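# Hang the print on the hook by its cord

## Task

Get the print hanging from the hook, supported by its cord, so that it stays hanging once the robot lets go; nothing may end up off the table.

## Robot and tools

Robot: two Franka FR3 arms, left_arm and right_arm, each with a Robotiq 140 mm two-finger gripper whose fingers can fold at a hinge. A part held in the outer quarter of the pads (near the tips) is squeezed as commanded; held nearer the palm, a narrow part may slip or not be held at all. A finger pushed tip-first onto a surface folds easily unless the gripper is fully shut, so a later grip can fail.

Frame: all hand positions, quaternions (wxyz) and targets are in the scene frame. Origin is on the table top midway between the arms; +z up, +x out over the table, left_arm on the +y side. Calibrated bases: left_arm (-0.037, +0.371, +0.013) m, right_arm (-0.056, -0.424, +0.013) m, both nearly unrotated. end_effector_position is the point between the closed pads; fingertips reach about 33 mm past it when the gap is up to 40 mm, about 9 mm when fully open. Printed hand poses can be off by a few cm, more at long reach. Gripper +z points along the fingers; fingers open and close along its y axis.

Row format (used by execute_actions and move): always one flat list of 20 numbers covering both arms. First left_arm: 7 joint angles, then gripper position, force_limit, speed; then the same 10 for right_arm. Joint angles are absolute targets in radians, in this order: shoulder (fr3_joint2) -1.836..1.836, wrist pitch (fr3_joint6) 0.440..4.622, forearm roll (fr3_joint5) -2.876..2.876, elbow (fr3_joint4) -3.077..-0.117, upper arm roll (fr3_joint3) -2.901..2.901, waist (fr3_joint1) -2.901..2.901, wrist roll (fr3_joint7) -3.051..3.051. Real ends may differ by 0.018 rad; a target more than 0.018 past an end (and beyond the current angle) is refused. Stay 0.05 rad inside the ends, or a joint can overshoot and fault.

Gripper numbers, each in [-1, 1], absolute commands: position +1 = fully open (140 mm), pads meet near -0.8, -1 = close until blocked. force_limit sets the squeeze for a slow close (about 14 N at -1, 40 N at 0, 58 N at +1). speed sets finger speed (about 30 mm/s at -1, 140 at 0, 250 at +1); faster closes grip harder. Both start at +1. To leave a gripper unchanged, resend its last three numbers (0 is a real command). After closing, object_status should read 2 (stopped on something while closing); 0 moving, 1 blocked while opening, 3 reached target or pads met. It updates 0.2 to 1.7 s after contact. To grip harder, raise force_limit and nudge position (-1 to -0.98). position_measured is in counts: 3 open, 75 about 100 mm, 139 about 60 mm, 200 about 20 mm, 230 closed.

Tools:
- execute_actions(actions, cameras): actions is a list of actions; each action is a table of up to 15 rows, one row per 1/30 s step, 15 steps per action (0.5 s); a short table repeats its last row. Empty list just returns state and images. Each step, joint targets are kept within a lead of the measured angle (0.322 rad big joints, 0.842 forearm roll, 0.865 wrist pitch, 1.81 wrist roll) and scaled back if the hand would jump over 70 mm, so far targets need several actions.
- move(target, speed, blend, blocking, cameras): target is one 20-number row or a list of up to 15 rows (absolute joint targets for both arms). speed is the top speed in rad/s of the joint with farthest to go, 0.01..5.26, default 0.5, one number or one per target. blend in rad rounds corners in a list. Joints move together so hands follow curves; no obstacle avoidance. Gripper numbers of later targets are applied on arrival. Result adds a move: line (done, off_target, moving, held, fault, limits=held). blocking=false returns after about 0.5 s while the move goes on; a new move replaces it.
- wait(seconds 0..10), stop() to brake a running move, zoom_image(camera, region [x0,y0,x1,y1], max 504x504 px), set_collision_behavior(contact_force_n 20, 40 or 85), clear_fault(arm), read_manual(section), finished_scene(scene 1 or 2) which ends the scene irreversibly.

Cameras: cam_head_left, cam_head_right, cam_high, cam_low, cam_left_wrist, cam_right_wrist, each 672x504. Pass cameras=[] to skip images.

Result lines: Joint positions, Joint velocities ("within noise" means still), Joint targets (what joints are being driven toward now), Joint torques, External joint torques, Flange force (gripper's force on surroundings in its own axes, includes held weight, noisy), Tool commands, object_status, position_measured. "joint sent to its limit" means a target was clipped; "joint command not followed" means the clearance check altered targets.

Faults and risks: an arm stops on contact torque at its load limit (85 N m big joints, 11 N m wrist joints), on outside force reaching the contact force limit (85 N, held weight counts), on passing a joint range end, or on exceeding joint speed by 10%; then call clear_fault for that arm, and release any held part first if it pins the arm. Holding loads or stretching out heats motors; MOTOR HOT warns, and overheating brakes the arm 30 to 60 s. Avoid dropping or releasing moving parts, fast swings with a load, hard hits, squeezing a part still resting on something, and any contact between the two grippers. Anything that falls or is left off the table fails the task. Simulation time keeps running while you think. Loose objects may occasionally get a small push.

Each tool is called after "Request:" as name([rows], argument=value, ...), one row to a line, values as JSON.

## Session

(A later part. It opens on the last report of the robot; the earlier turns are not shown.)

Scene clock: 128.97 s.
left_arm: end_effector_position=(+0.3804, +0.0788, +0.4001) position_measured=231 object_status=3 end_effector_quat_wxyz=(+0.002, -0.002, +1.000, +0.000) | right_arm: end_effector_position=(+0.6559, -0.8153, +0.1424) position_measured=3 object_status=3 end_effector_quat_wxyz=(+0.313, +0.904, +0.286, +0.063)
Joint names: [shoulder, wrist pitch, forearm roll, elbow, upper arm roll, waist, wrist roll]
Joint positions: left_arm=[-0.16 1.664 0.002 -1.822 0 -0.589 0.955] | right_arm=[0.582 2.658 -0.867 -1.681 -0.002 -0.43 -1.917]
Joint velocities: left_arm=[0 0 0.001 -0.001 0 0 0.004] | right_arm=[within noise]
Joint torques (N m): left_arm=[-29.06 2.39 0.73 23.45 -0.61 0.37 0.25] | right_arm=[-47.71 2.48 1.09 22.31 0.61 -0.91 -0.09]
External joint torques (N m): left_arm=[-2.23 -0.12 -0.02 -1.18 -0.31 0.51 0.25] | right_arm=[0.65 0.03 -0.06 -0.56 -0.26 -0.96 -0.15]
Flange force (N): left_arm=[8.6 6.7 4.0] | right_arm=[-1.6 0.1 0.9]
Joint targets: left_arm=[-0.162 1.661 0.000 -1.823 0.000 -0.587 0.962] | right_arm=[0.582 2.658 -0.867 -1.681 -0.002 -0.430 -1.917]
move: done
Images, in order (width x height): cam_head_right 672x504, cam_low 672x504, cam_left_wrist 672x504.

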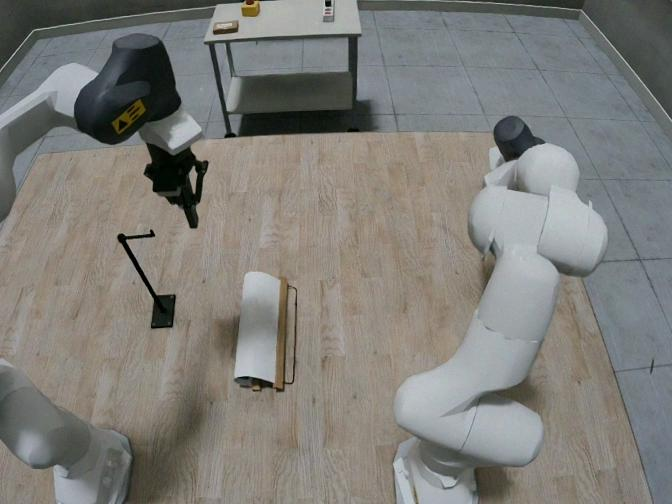

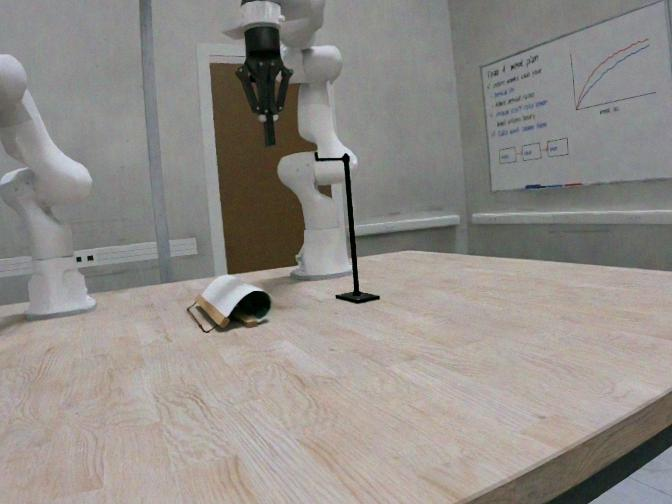

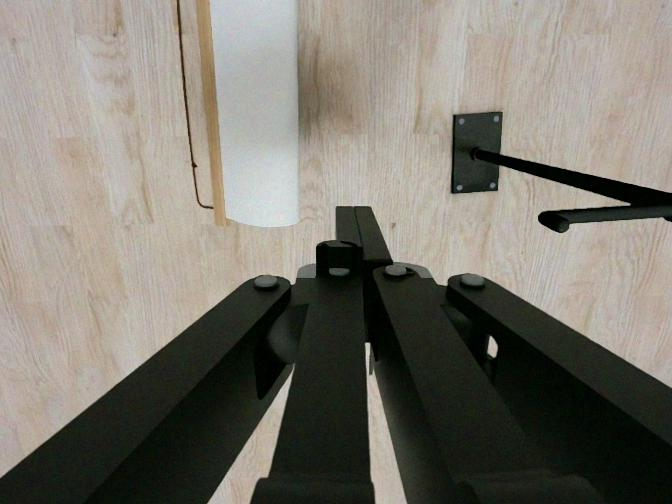

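Request:
move(target=[0.2818,2.3111,0,-2.0293,0,-0.936,0.613,-0.5,-1,-0.5,0.582,2.658,-0.867,-1.681,-0.002,-0.43,-1.917,1,1,1], speed=0.5)

Request:
zoom_image(camera="cam_high", region=[280, 320, 460, 500])

Request:
zoom_image(camera="cam_low", region=[160, 220, 300, 360])

Scene clock: 145.47 s.
left_arm: end_effector_position=(+0.3033, -0.1141, +0.1086) position_measured=192 object_status=3 end_effector_quat_wxyz=(-0.001, +0.004, +1.000, +0.002) | right_arm: end_effector_position=(+0.6559, -0.8153, +0.1424) position_measured=3 object_status=3 end_effector_quat_wxyz=(+0.313, +0.904, +0.286, +0.063)
Joint names: [shoulder, wrist pitch, forearm roll, elbow, upper arm roll, waist, wrist roll]
Joint positions: left_arm=[0.283 2.308 0.002 -2.03 -0.001 -0.936 0.62] | right_arm=[0.582 2.658 -0.867 -1.681 -0.002 -0.43 -1.917]
Joint velocities: left_arm=[-0.001 0 0.003 0 0.001 0 -0.005] | right_arm=[within noise]
Joint torques (N m): left_arm=[-41.95 2.65 0.54 21.85 0.19 -0.09 -0.12] | right_arm=[-47.72 2.47 1.09 22.38 0.67 -0.84 -0.14]
External joint torques (N m): left_arm=[-2.07 0.13 -0.02 -0.67 0.06 0.03 -0.12] | right_arm=[0.63 0.03 -0.05 -0.51 -0.19 -0.86 -0.19]
Flange force (N): left_arm=[5.0 6.7 -2.4] | right_arm=[-1.4 0.4 0.9]
Joint targets: left_arm=[0.282 2.311 0.000 -2.029 0.000 -0.936 0.613] | right_arm=[0.582 2.658 -0.867 -1.681 -0.002 -0.430 -1.917]
move: done

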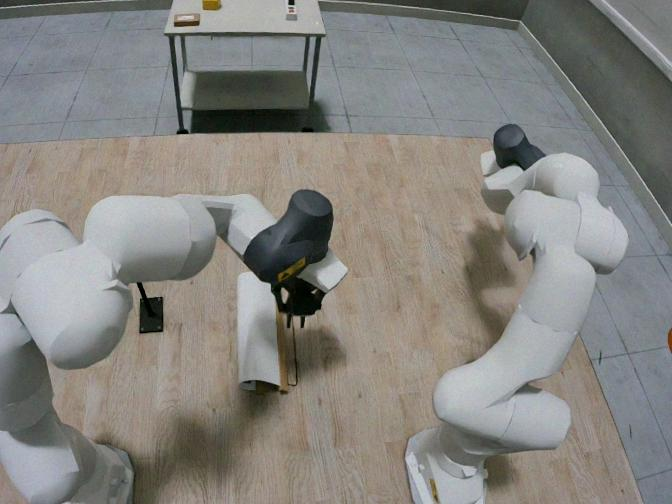

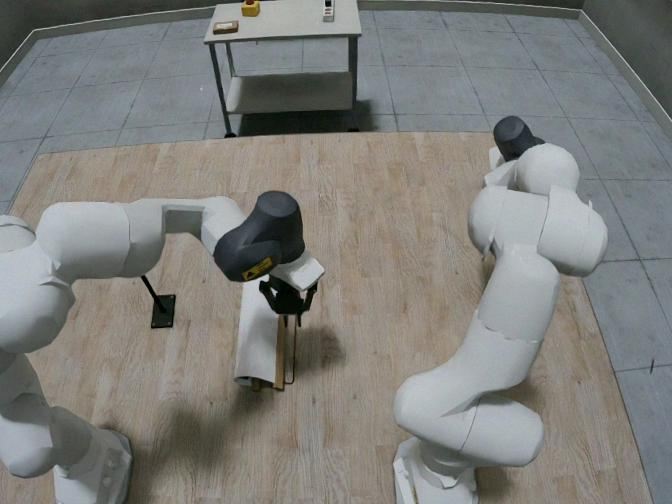

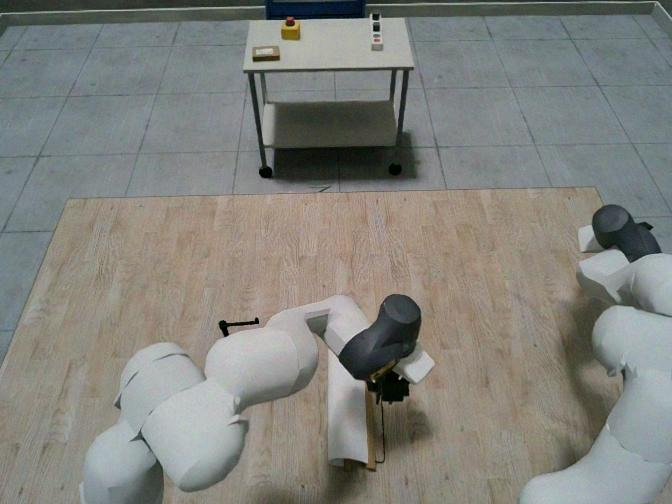

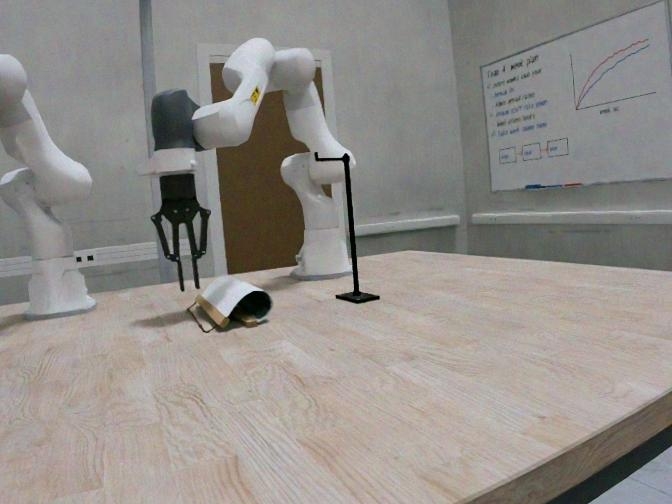

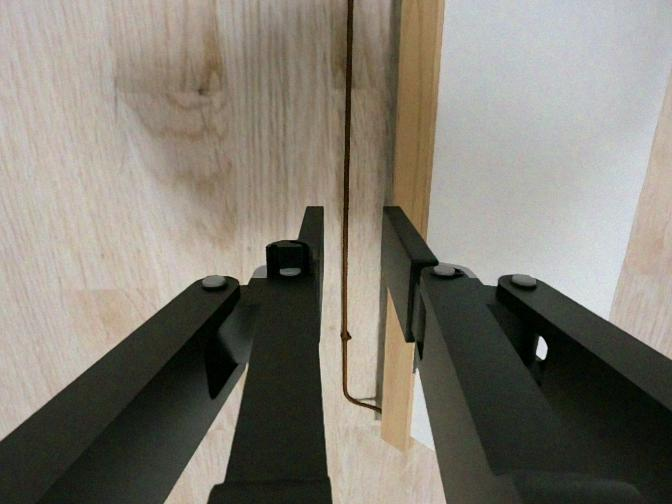

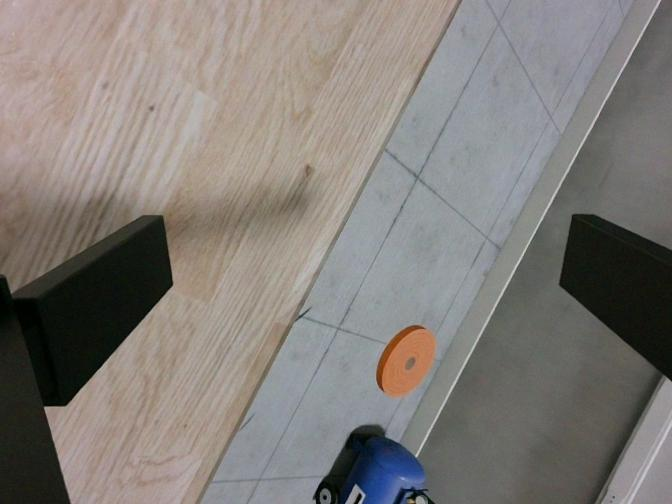

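Scaled by 2.800 from the camera's 672x504 image, which has a finer 960x720 frame.

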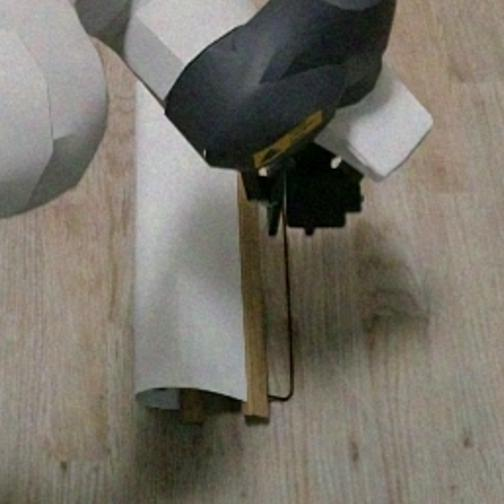

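Scaled by 3.600 from the camera's 672x504 image, which has a finer 960x720 frame.

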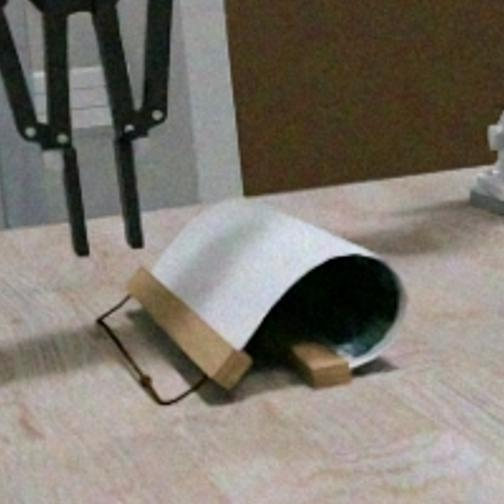

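Request:
move([
  [0.3968,2.4463,0,-2.0495,0,-0.941,0.608,-0.6,-1,-0.5,0.582,2.658,-0.867,-1.681,-0.002,-0.43,-1.917,1,1,1],
  [0.4083,2.4585,0,-2.0502,0,-0.941,0.608,-0.6,-1,-0.5,0.582,2.658,-0.867,-1.681,-0.002,-0.43,-1.917,1,1,1],
], speed=[0.2,0.04], cameras=["cam_low","cam_left_wrist"])

Request:
zoom_image(camera="cam_low", region=[140, 200, 300, 360])

Request:
zoom_image(camera="cam_left_wrist", region=[230, 100, 450, 320])

Scene clock: 153.20 s.
left_arm: end_effector_position=(+0.3013, -0.1161, +0.0415) position_measured=205 object_status=3 end_effector_quat_wxyz=(-0.002, +0.003, +1.000, +0.003) | right_arm: end_effector_position=(+0.6559, -0.8153, +0.1424) position_measured=3 object_status=3 end_effector_quat_wxyz=(+0.313, +0.904, +0.286, +0.063)
Joint names: [shoulder, wrist pitch, forearm roll, elbow, upper arm roll, waist, wrist roll]
Joint positions: left_arm=[0.402 2.444 0.002 -2.05 -0.001 -0.94 0.613] | right_arm=[0.582 2.658 -0.867 -1.681 -0.002 -0.43 -1.917]
Joint velocities: within noise
Joint torques (N m): left_arm=[-40.06 4.19 0.47 20 0.39 0.14 -0.18] | right_arm=[-47.65 2.5 1.09 22.31 0.69 -0.85 -0.14]
External joint torques (N m): left_arm=[2.02 1.64 -0.01 -1.07 0.14 0.23 -0.18] | right_arm=[0.71 0.06 -0.06 -0.58 -0.12 -0.82 -0.2]
Flange force (N): left_arm=[1.1 1.5 7.3] | right_arm=[-1.4 0.2 1.0]
Joint targets: left_arm=[0.408 2.458 0.000 -2.050 0.000 -0.941 0.608] | right_arm=[0.582 2.658 -0.867 -1.681 -0.002 -0.430 -1.917]
move: off_target (left_arm); left_arm: the wrist pitch is farthest, 0.014 rad from its target
Images, in order (width x height): cam_low 672x504, cam_left_wrist 672x504.

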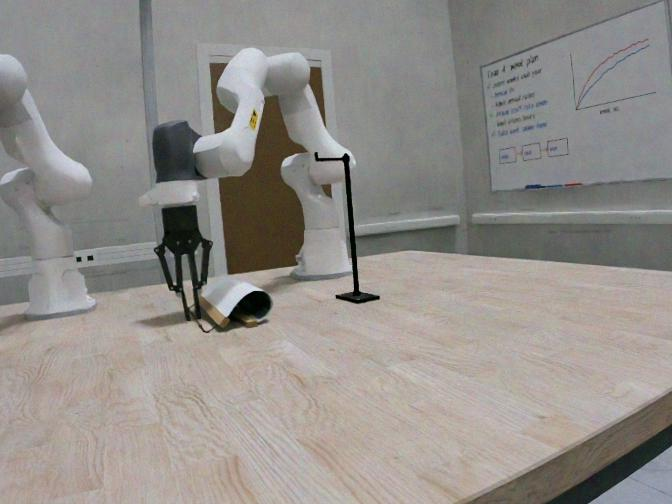

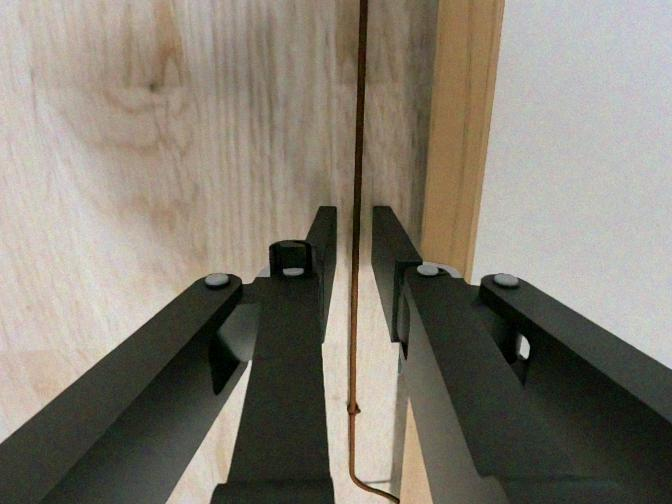

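Scaled by 3.150 from the camera's 672x504 image, which has a finer 960x720 frame.

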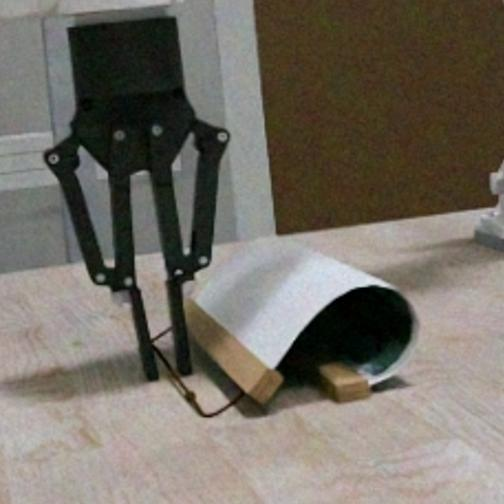

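Scaled by 2.291 from the camera's 672x504 image, which has a finer 960x720 frame.

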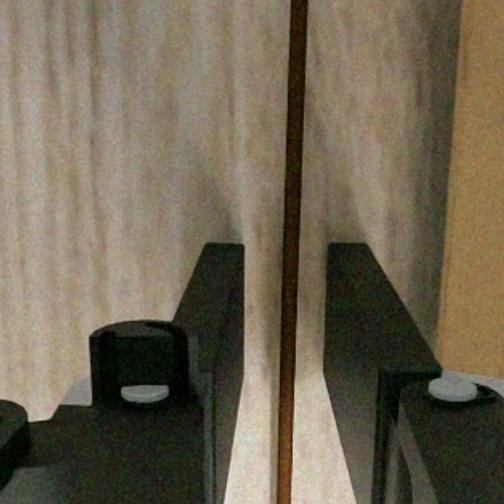

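Request:
move([
  [0.4025,2.447,0,-2.0502,0,-0.941,0.608,-0.6,-1,-0.5,0.582,2.658,-0.867,-1.681,-0.002,-0.43,-1.917,1,1,1],
  [0.4025,2.447,0,-2.0502,0,-0.941,0.608,-1,0.5,-1,0.582,2.658,-0.867,-1.681,-0.002,-0.43,-1.917,1,1,1],
], speed=0.05, cameras=["cam_low","cam_left_wrist"])

Request:
zoom_image(camera="cam_low", region=[140, 200, 300, 360])

Request:
zoom_image(camera="cam_left_wrist", region=[230, 100, 450, 320])

Scene clock: 159.47 s.
left_arm: end_effector_position=(+0.3013, -0.1166, +0.0420) position_measured=230 object_status=0 end_effector_quat_wxyz=(-0.002, +0.003, +1.000, +0.003) | right_arm: end_effector_position=(+0.6559, -0.8153, +0.1424) position_measured=3 object_status=3 end_effector_quat_wxyz=(+0.313, +0.904, +0.286, +0.063)
Joint names: [shoulder, wrist pitch, forearm roll, elbow, upper arm roll, waist, wrist roll]
Joint positions: left_arm=[0.401 2.444 0.001 -2.05 -0.001 -0.941 0.613] | right_arm=[0.582 2.658 -0.867 -1.681 -0.002 -0.43 -1.917]
Joint velocities: within noise
Joint torques (N m): left_arm=[-43.34 2.53 0.51 19.98 0.3 -0.08 -0.12] | right_arm=[-47.7 2.47 1.09 22.43 0.74 -0.89 -0.09]
External joint torques (N m): left_arm=[-1.41 0.01 0.03 -0.93 -0.09 -0.14 -0.12] | right_arm=[0.97 0 -0.06 -0.62 -0.18 -0.98 -0.15]
Flange force (N): left_arm=[4.4 5.5 -2.5] | right_arm=[-1.2 0.4 1.6]
Joint targets: left_arm=[0.403 2.447 0.000 -2.050 0.000 -0.941 0.608] | right_arm=[0.582 2.658 -0.867 -1.681 -0.002 -0.430 -1.917]
move: done
Images, in order (width x height): cam_low 672x504, cam_left_wrist 672x504.

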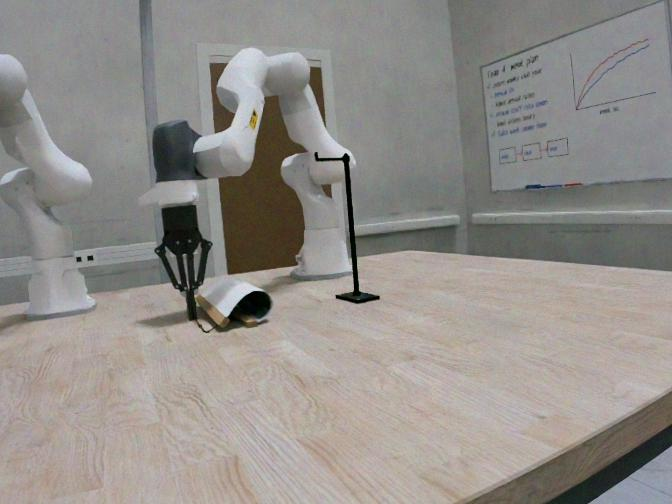

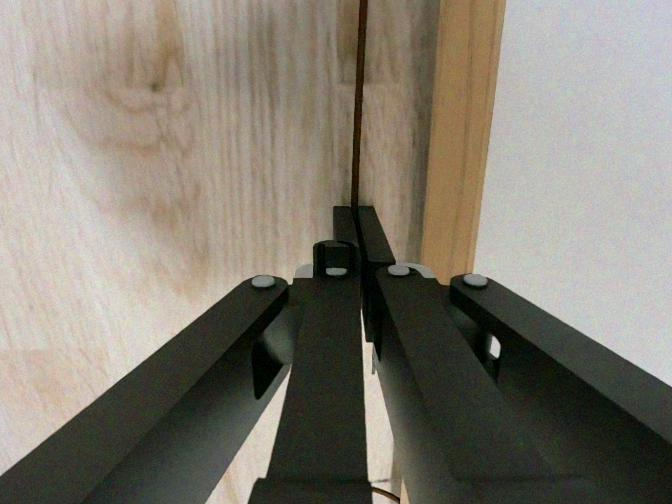

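Scaled by 3.150 from the camera's 672x504 image, which has a finer 960x720 frame.

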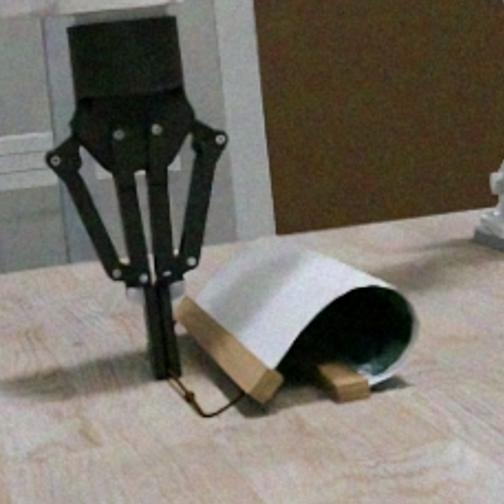

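Scaled by 2.291 from the camera's 672x504 image, which has a finer 960x720 frame.

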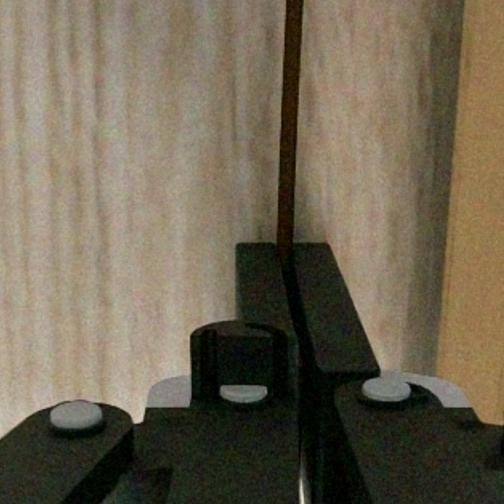

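Request:
move(target=[0.2701,2.2874,0,-2.0173,0,-0.941,0.608,-1,0.5,-1,0.582,2.658,-0.867,-1.681,-0.002,-0.43,-1.917,1,1,1], speed=0.06, cameras=["cam_low","cam_left_wrist"])

Request:
zoom_image(camera="cam_low", region=[140, 200, 300, 360])

Request:
zoom_image(camera="cam_left_wrist", region=[230, 100, 450, 320])

Scene clock: 167.10 s.
left_arm: end_effector_position=(+0.3030, -0.1187, +0.1191) position_measured=230 object_status=3 end_effector_quat_wxyz=(+0.001, +0.003, +1.000, -0.001) | right_arm: end_effector_position=(+0.6559, -0.8153, +0.1424) position_measured=3 object_status=3 end_effector_quat_wxyz=(+0.313, +0.904, +0.286, +0.063)
Joint names: [shoulder, wrist pitch, forearm roll, elbow, upper arm roll, waist, wrist roll]
Joint positions: left_arm=[0.272 2.291 0.001 -2.018 -0.001 -0.941 0.613] | right_arm=[0.582 2.658 -0.867 -1.681 -0.002 -0.43 -1.917]
Joint velocities: left_arm=[-0.001 -0.003 -0.001 0.001 0.001 0 0] | right_arm=[within noise]
Joint torques (N m): left_arm=[-42.02 2.31 0.59 22.23 0.15 -0.04 -0.14] | right_arm=[-47.75 2.5 1.07 22.39 0.68 -0.87 -0.06]
External joint torques (N m): left_arm=[-2.19 -0.24 0.02 -0.59 -0.03 0.02 -0.14] | right_arm=[0.59 0.05 -0.07 -0.48 -0.24 -0.98 -0.12]
Flange force (N): left_arm=[4.8 6.3 -3.4] | right_arm=[-1.6 0.2 0.9]
Joint targets: left_arm=[0.270 2.287 0.000 -2.017 0.000 -0.941 0.608] | right_arm=[0.582 2.658 -0.867 -1.681 -0.002 -0.430 -1.917]
move: done
Images, in order (width x height): cam_low 672x504, cam_left_wrist 672x504.

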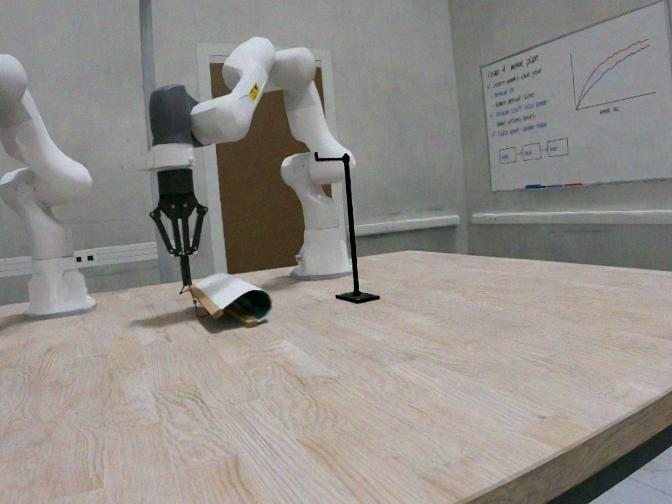

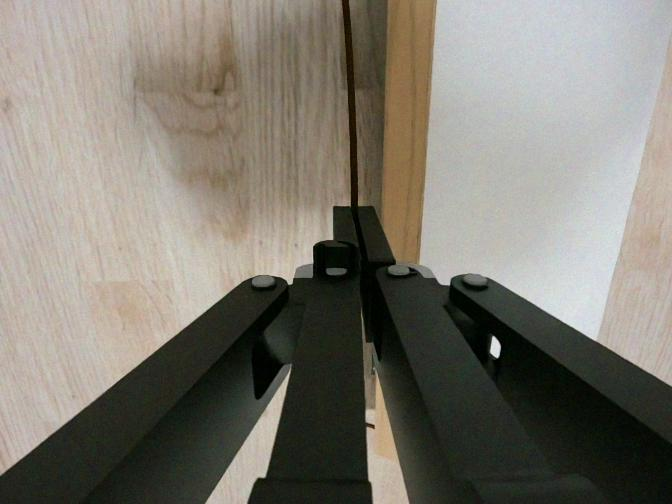

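Scaled by 3.150 from the camera's 672x504 image, which has a finer 960x720 frame.

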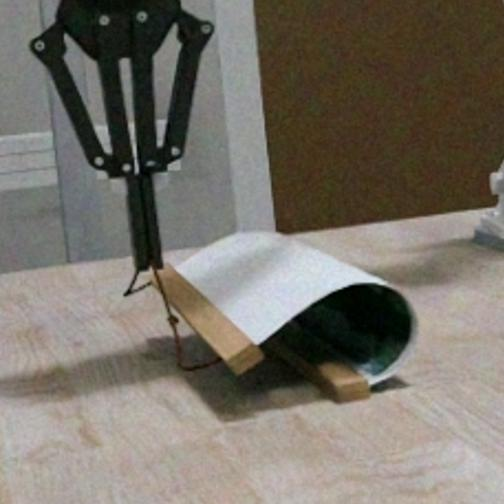

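Scaled by 2.291 from the camera's 672x504 image, which has a finer 960x720 frame.

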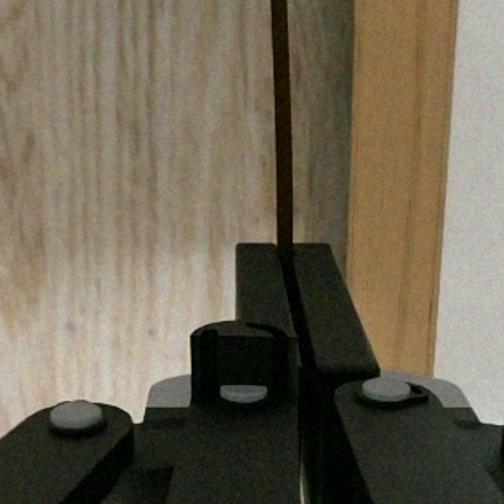

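Request:
move([
  [0.2417,2.243,0,-2.0013,0,-0.941,0.608,-1,0.5,-1,0.582,2.658,-0.867,-1.681,-0.002,-0.43,-1.917,1,1,1],
  [0.3932,2.1683,0,-1.7751,0,-0.746,0.803,-1,0.5,-1,0.582,2.658,-0.867,-1.681,-0.002,-0.43,-1.917,1,1,1],
], speed=[0.06,0.06], blend=0.01, cameras=["cam_low","cam_left_wrist","cam_head_left","cam_high"])

Request:
zoom_image(camera="cam_low", region=[140, 200, 300, 360])

Scene clock: 219.13 s.
left_arm: end_effector_position=(+0.4292, -0.0815, +0.1406) position_measured=230 object_status=3 end_effector_quat_wxyz=(+0.002, -0.002, +1.000, -0.001) | right_arm: end_effector_position=(+0.6559, -0.8153, +0.1424) position_measured=3 object_status=3 end_effector_quat_wxyz=(+0.313, +0.904, +0.286, +0.063)
Joint names: [shoulder, wrist pitch, forearm roll, elbow, upper arm roll, waist, wrist roll]
Joint positions: left_arm=[0.392 2.171 0.001 -1.776 0 -0.748 0.796] | right_arm=[0.582 2.658 -0.867 -1.681 -0.002 -0.43 -1.917]
Joint velocities: left_arm=[0 -0.001 0 0 0 -0.001 0.007] | right_arm=[within noise]
Joint torques (N m): left_arm=[-45.84 2.41 0.65 23.46 0.11 0.32 0.31] | right_arm=[-47.66 2.49 1.07 22.38 0.62 -0.82 -0.1]
External joint torques (N m): left_arm=[-1.54 -0.1 0.02 -0.24 -0.4 0.1 0.31] | right_arm=[0.72 0.05 -0.07 -0.52 -0.16 -0.74 -0.16]
Flange force (N): left_arm=[3.6 4.1 -1.8] | right_arm=[-1.2 0.1 1.1]
Joint targets: left_arm=[0.393 2.168 0.000 -1.775 0.000 -0.746 0.803] | right_arm=[0.582 2.658 -0.867 -1.681 -0.002 -0.430 -1.917]
move: done
Images, in order (width x height): cam_head_left 672x504, cam_high 672x504, cam_low 672x504, cam_left_wrist 672x504.

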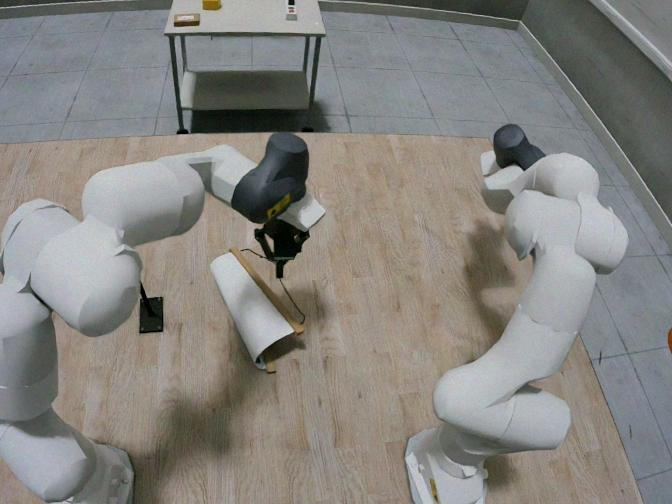

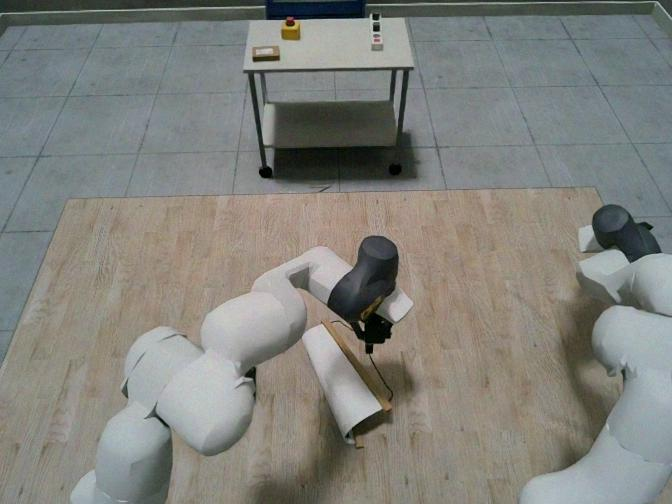

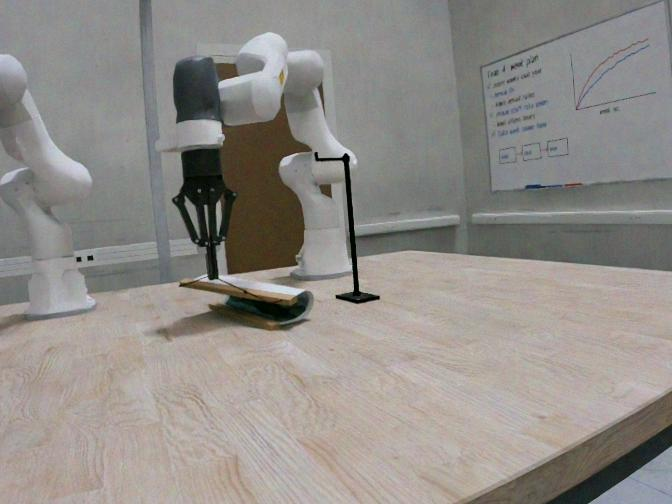

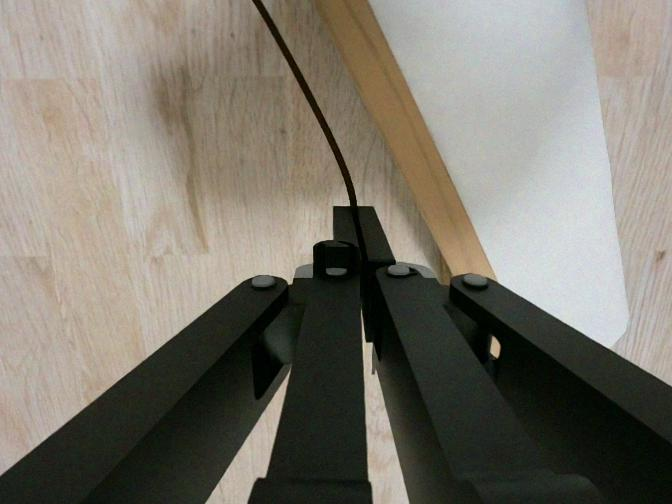

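Scaled by 3.150 from the camera's 672x504 image, which has a finer 960x720 frame.

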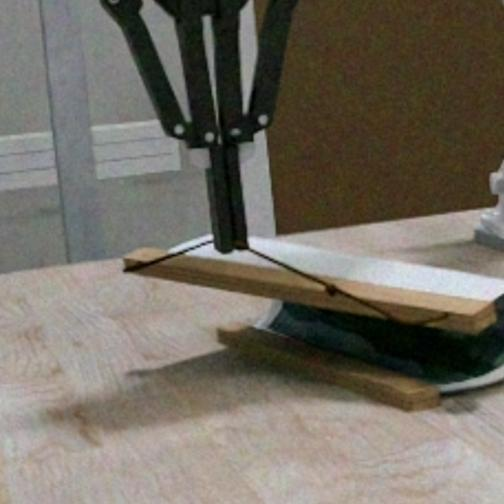

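Request:
move([
  [0.3932,2.1683,0,-1.7751,0,-0.746,0.803,-1,0.5,-1,-0.1505,3.5376,0,-2.99,0,0.1,1.57,-0.45,-1,0],
  [0.3932,2.1683,0,-1.7751,0,-0.746,0.803,-1,0.5,-1,-0.1505,3.5376,0,-2.99,0,0.634,1.57,-0.45,-1,0],
], speed=[1.0,0.4], cameras=["cam_low","cam_left_wrist","cam_right_wrist","cam_head_left","cam_head_right"])

Request:
zoom_image(camera="cam_low", region=[120, 180, 320, 350])

Scene clock: 249.67 s.
left_arm: end_effector_position=(+0.4293, -0.0815, +0.1406) position_measured=230 object_status=3 end_effector_quat_wxyz=(+0.001, -0.001, +1.000, -0.001) | right_arm: end_effector_position=(+0.3479, -0.1302, +0.1398) position_measured=186 object_status=3 end_effector_quat_wxyz=(+0.324, -0.294, +0.893, +0.104)
Joint names: [shoulder, wrist pitch, forearm roll, elbow, upper arm roll, waist, wrist roll]
Joint positions: left_arm=[0.392 2.171 0.001 -1.776 0 -0.748 0.798] | right_arm=[-0.149 3.534 -0.002 -2.989 0 0.632 1.564]
Joint velocities: within noise
Joint torques (N m): left_arm=[-45.98 2.48 0.65 23.31 0.11 0.33 0.29] | right_arm=[-18.52 3.76 0.49 15.13 0.08 -0.43 0.04]
External joint torques (N m): left_arm=[-1.59 -0.04 0.02 -0.46 -0.23 0.32 0.29] | right_arm=[-0.42 0.24 0.24 -0.35 0.24 -0.4 0.06]
Flange force (N): left_arm=[4.3 5.2 -1.6] | right_arm=[1.1 2.9 -2.2]
Joint targets: left_arm=[0.393 2.168 0.000 -1.775 0.000 -0.746 0.803] | right_arm=[-0.150 3.538 0.000 -2.990 0.000 0.634 1.570]
move: done
Images, in order (width x height): cam_head_left 672x504, cam_head_right 672x504, cam_low 672x504, cam_left_wrist 672x504, cam_right_wrist 672x504.

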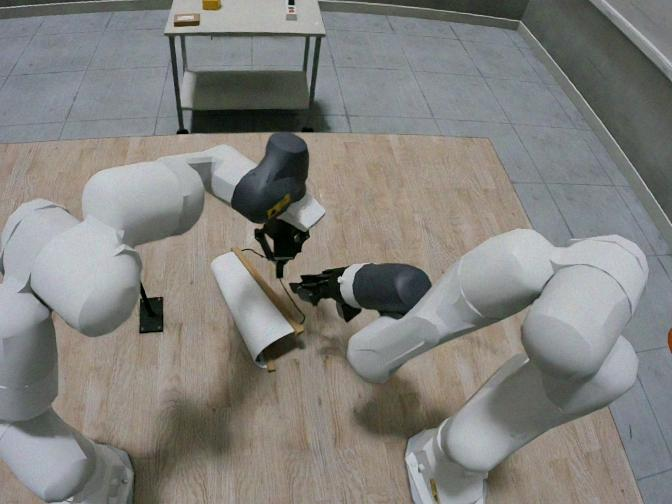

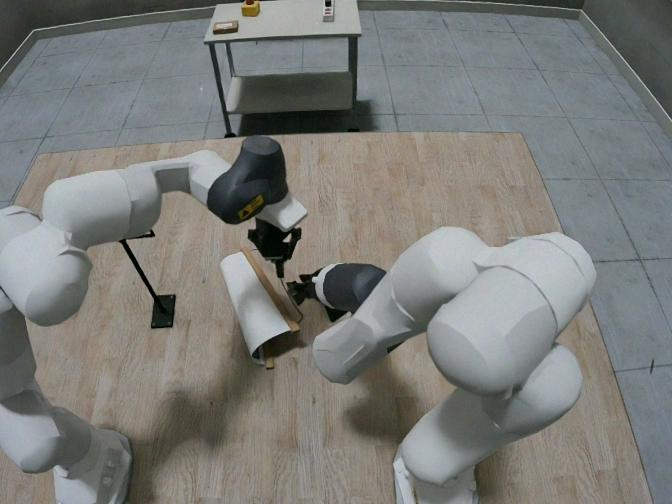

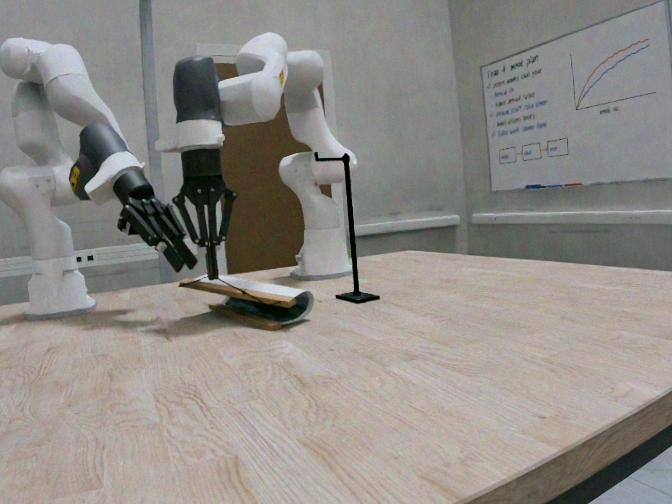

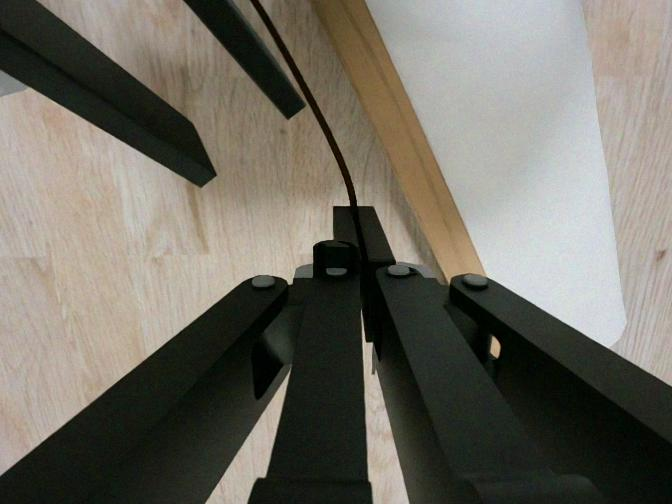

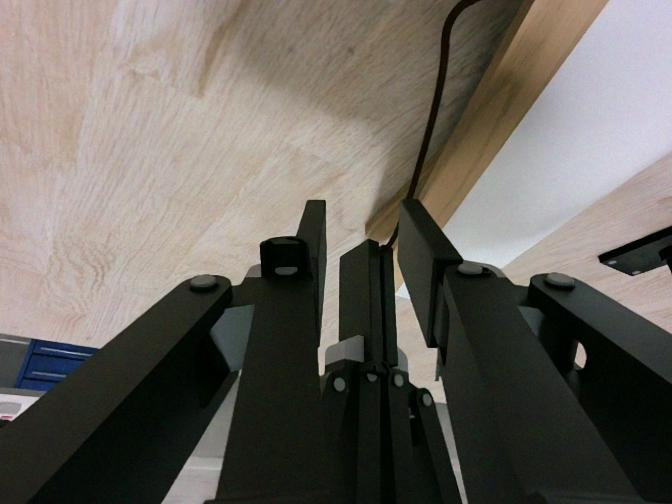

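Scaled by 2.520 from the camera's 672x504 image, which has a finer 960x720 frame.

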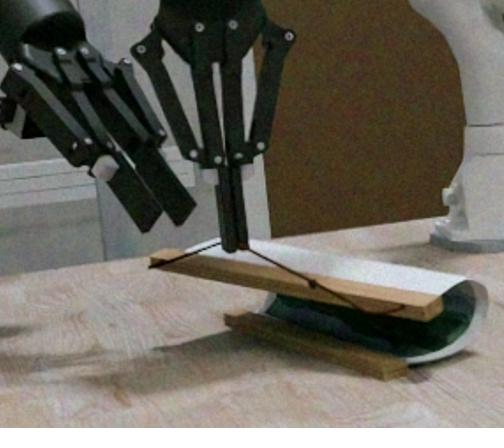

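Request:
move([
  [0.3932,2.1683,0,-1.7751,0,-0.746,0.803,-1,0.5,-1,-0.1505,3.5376,0,-2.99,0,0.672,1.57,-0.45,-1,0],
  [0.3932,2.1683,0,-1.7751,0,-0.746,0.803,-1,0.5,-1,-0.027,3.617,0,-2.946,0,0.672,1.57,-0.45,-1,0],
], speed=[0.2,0.1], cameras=["cam_low","cam_left_wrist","cam_right_wrist"])

Request:
zoom_image(camera="cam_low", region=[120, 180, 320, 350])

Scene clock: 272.83 s.
left_arm: end_effector_position=(+0.4292, -0.0815, +0.1406) position_measured=230 object_status=3 end_effector_quat_wxyz=(+0.001, -0.001, +1.000, -0.001) | right_arm: end_effector_position=(+0.3451, -0.1083, +0.1191) position_measured=186 object_status=3 end_effector_quat_wxyz=(+0.321, -0.311, +0.888, +0.110)
Joint names: [shoulder, wrist pitch, forearm roll, elbow, upper arm roll, waist, wrist roll]
Joint positions: left_arm=[0.392 2.171 0.001 -1.776 0 -0.748 0.798] | right_arm=[-0.029 3.612 -0.002 -2.948 0 0.671 1.564]
Joint velocities: left_arm=[within noise] | right_arm=[0.001 0.004 -0.001 0.002 0 -0.001 0.001]
Joint torques (N m): left_arm=[-45.97 2.49 0.66 23.26 0.1 0.35 0.32] | right_arm=[-20.12 3.79 0.39 14.23 0.13 -0.42 0.1]
External joint torques (N m): left_arm=[-1.5 -0.03 0.03 -0.53 -0.04 0.58 0.32] | right_arm=[0.73 0.26 0.21 0.23 0.17 -0.41 0.12]
Flange force (N): left_arm=[4.0 5.5 -1.4] | right_arm=[1.3 0.8 4.7]
Joint targets: left_arm=[0.393 2.168 0.000 -1.775 0.000 -0.746 0.803] | right_arm=[-0.027 3.617 0.000 -2.946 0.000 0.672 1.570]
move: done
Images, in order (width x height): cam_low 672x504, cam_left_wrist 672x504, cam_right_wrist 672x504.

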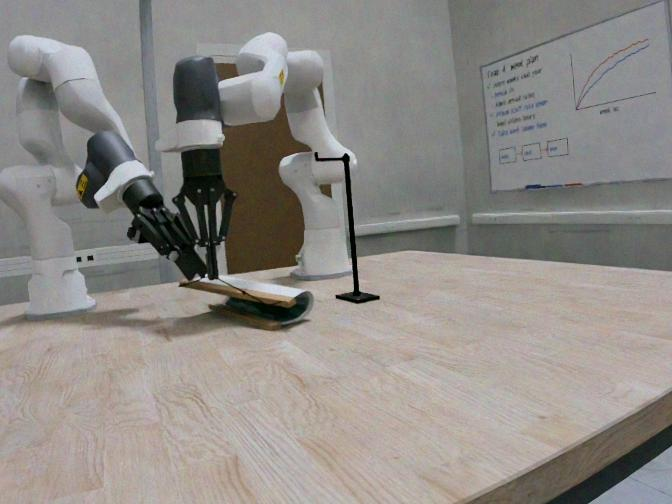

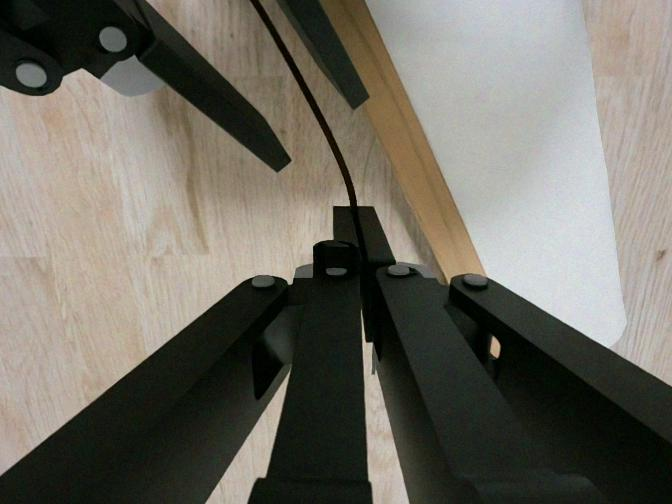

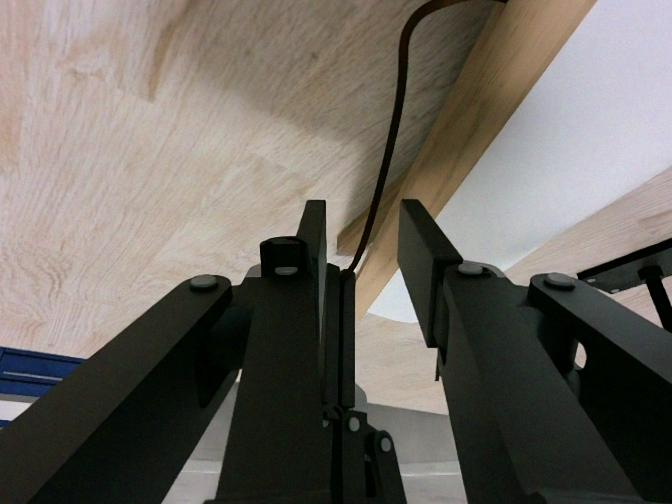

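Scaled by 2.520 from the camera's 672x504 image, which has a finer 960x720 frame.

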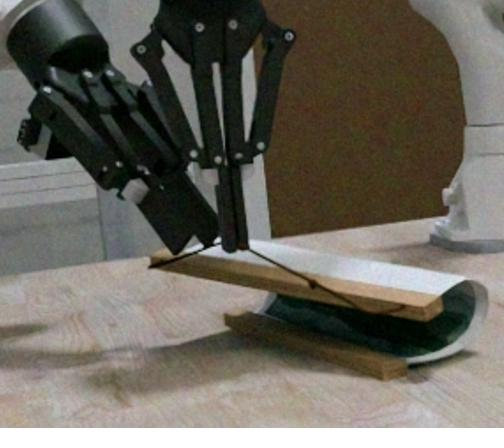

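Request:
move([
  [0.3932,2.1683,0,-1.7751,0,-0.746,0.803,-1,0.5,-1,-0.027,3.617,0,-2.946,0,0.698,1.57,-0.62,-1,-0.5],
  [0.3932,2.1683,0,-1.7751,0,-0.746,0.803,-1,0.5,-1,0.035,3.665,0,-2.939,0,0.698,1.57,-0.62,-1,-0.5],
], speed=[0.1,0.06], cameras=["cam_low","cam_left_wrist","cam_right_wrist"])

Request:
zoom_image(camera="cam_right_wrist", region=[270, 130, 470, 330])

Request:
zoom_image(camera="cam_low", region=[160, 220, 260, 320])

Scene clock: 285.53 s.
left_arm: end_effector_position=(+0.4292, -0.0814, +0.1405) position_measured=230 object_status=3 end_effector_quat_wxyz=(+0.001, -0.001, +1.000, -0.001) | right_arm: end_effector_position=(+0.3355, -0.0991, +0.1036) position_measured=208 object_status=3 end_effector_quat_wxyz=(+0.317, -0.323, +0.885, +0.113)
Joint names: [shoulder, wrist pitch, forearm roll, elbow, upper arm roll, waist, wrist roll]
Joint positions: left_arm=[0.392 2.17 0.001 -1.776 0 -0.748 0.798] | right_arm=[0.033 3.66 -0.002 -2.941 0 0.696 1.565]
Joint velocities: left_arm=[within noise] | right_arm=[-0.001 0.004 0.001 0 0 0.001 0]
Joint torques (N m): left_arm=[-46.04 2.52 0.65 23.27 0 0.29 0.31] | right_arm=[-21.05 3.79 0.36 13.1 0.26 -0.41 0.1]
External joint torques (N m): left_arm=[-1.74 0.01 0.02 -0.45 -0.31 0.31 0.31] | right_arm=[0.83 0.27 0.22 0.21 0.27 -0.36 0.12]
Flange force (N): left_arm=[4.6 5.5 -1.7] | right_arm=[1.8 0.7 5.1]
Joint targets: left_arm=[0.393 2.168 0.000 -1.775 0.000 -0.746 0.803] | right_arm=[0.035 3.665 0.000 -2.939 0.000 0.698 1.570]
move: done
Images, in order (width x height): cam_low 672x504, cam_left_wrist 672x504, cam_right_wrist 672x504.

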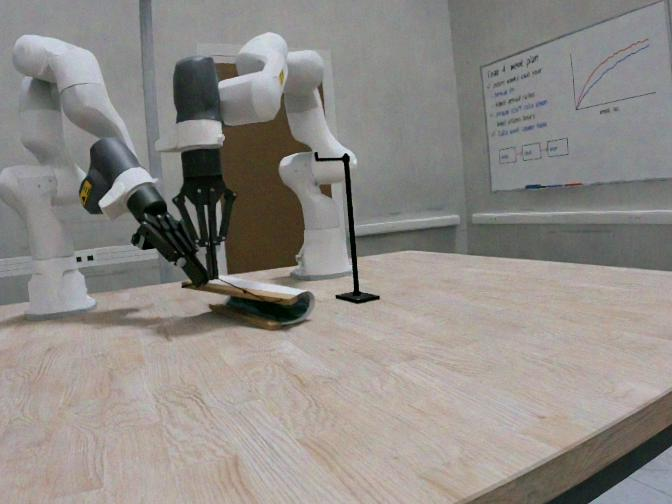

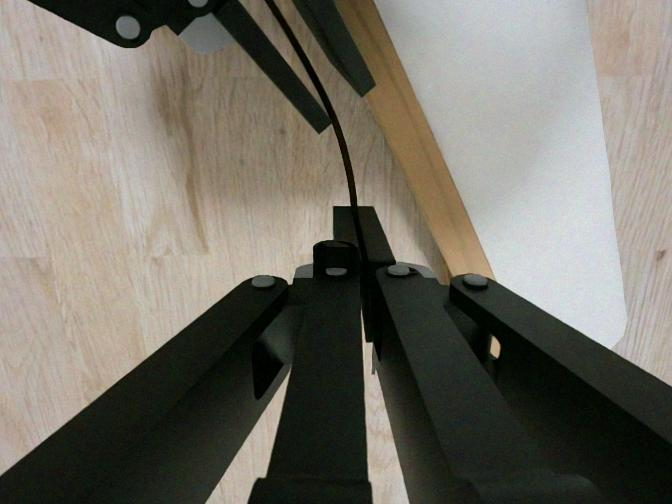

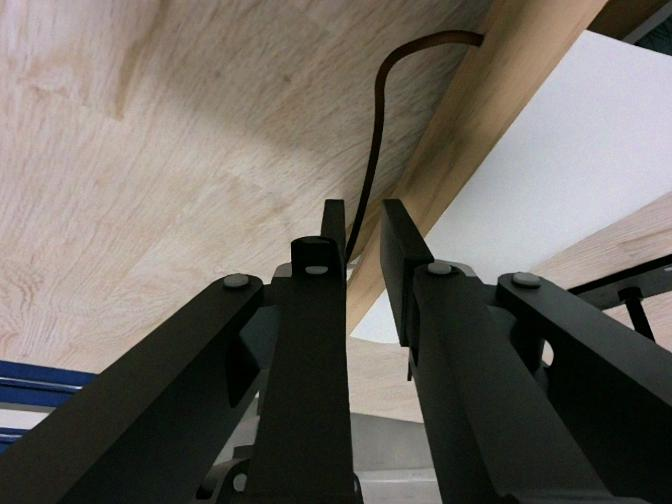

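Scaled by 2.520 from the camera's 672x504 image, which has a finer 960x720 frame.

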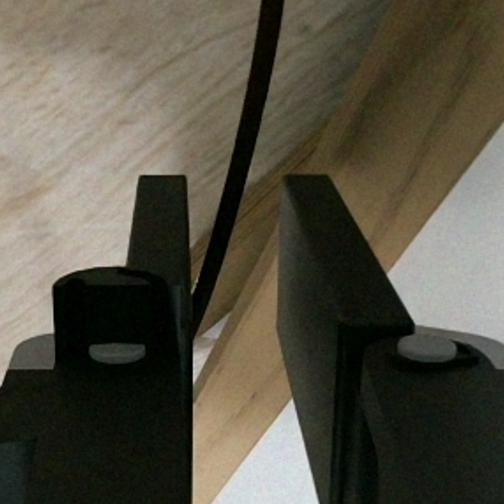

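Scaled by 5.040 from the camera's 672x504 image, which has a finer 960x720 frame.

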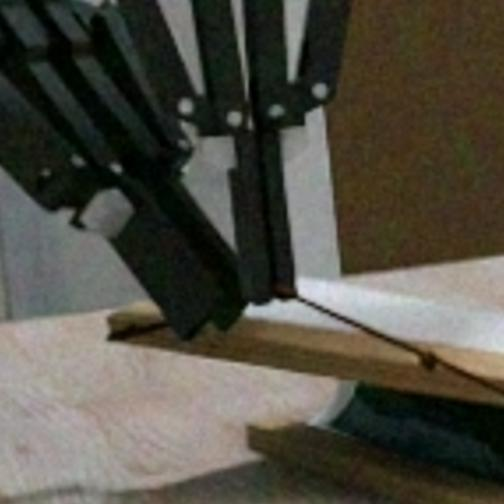

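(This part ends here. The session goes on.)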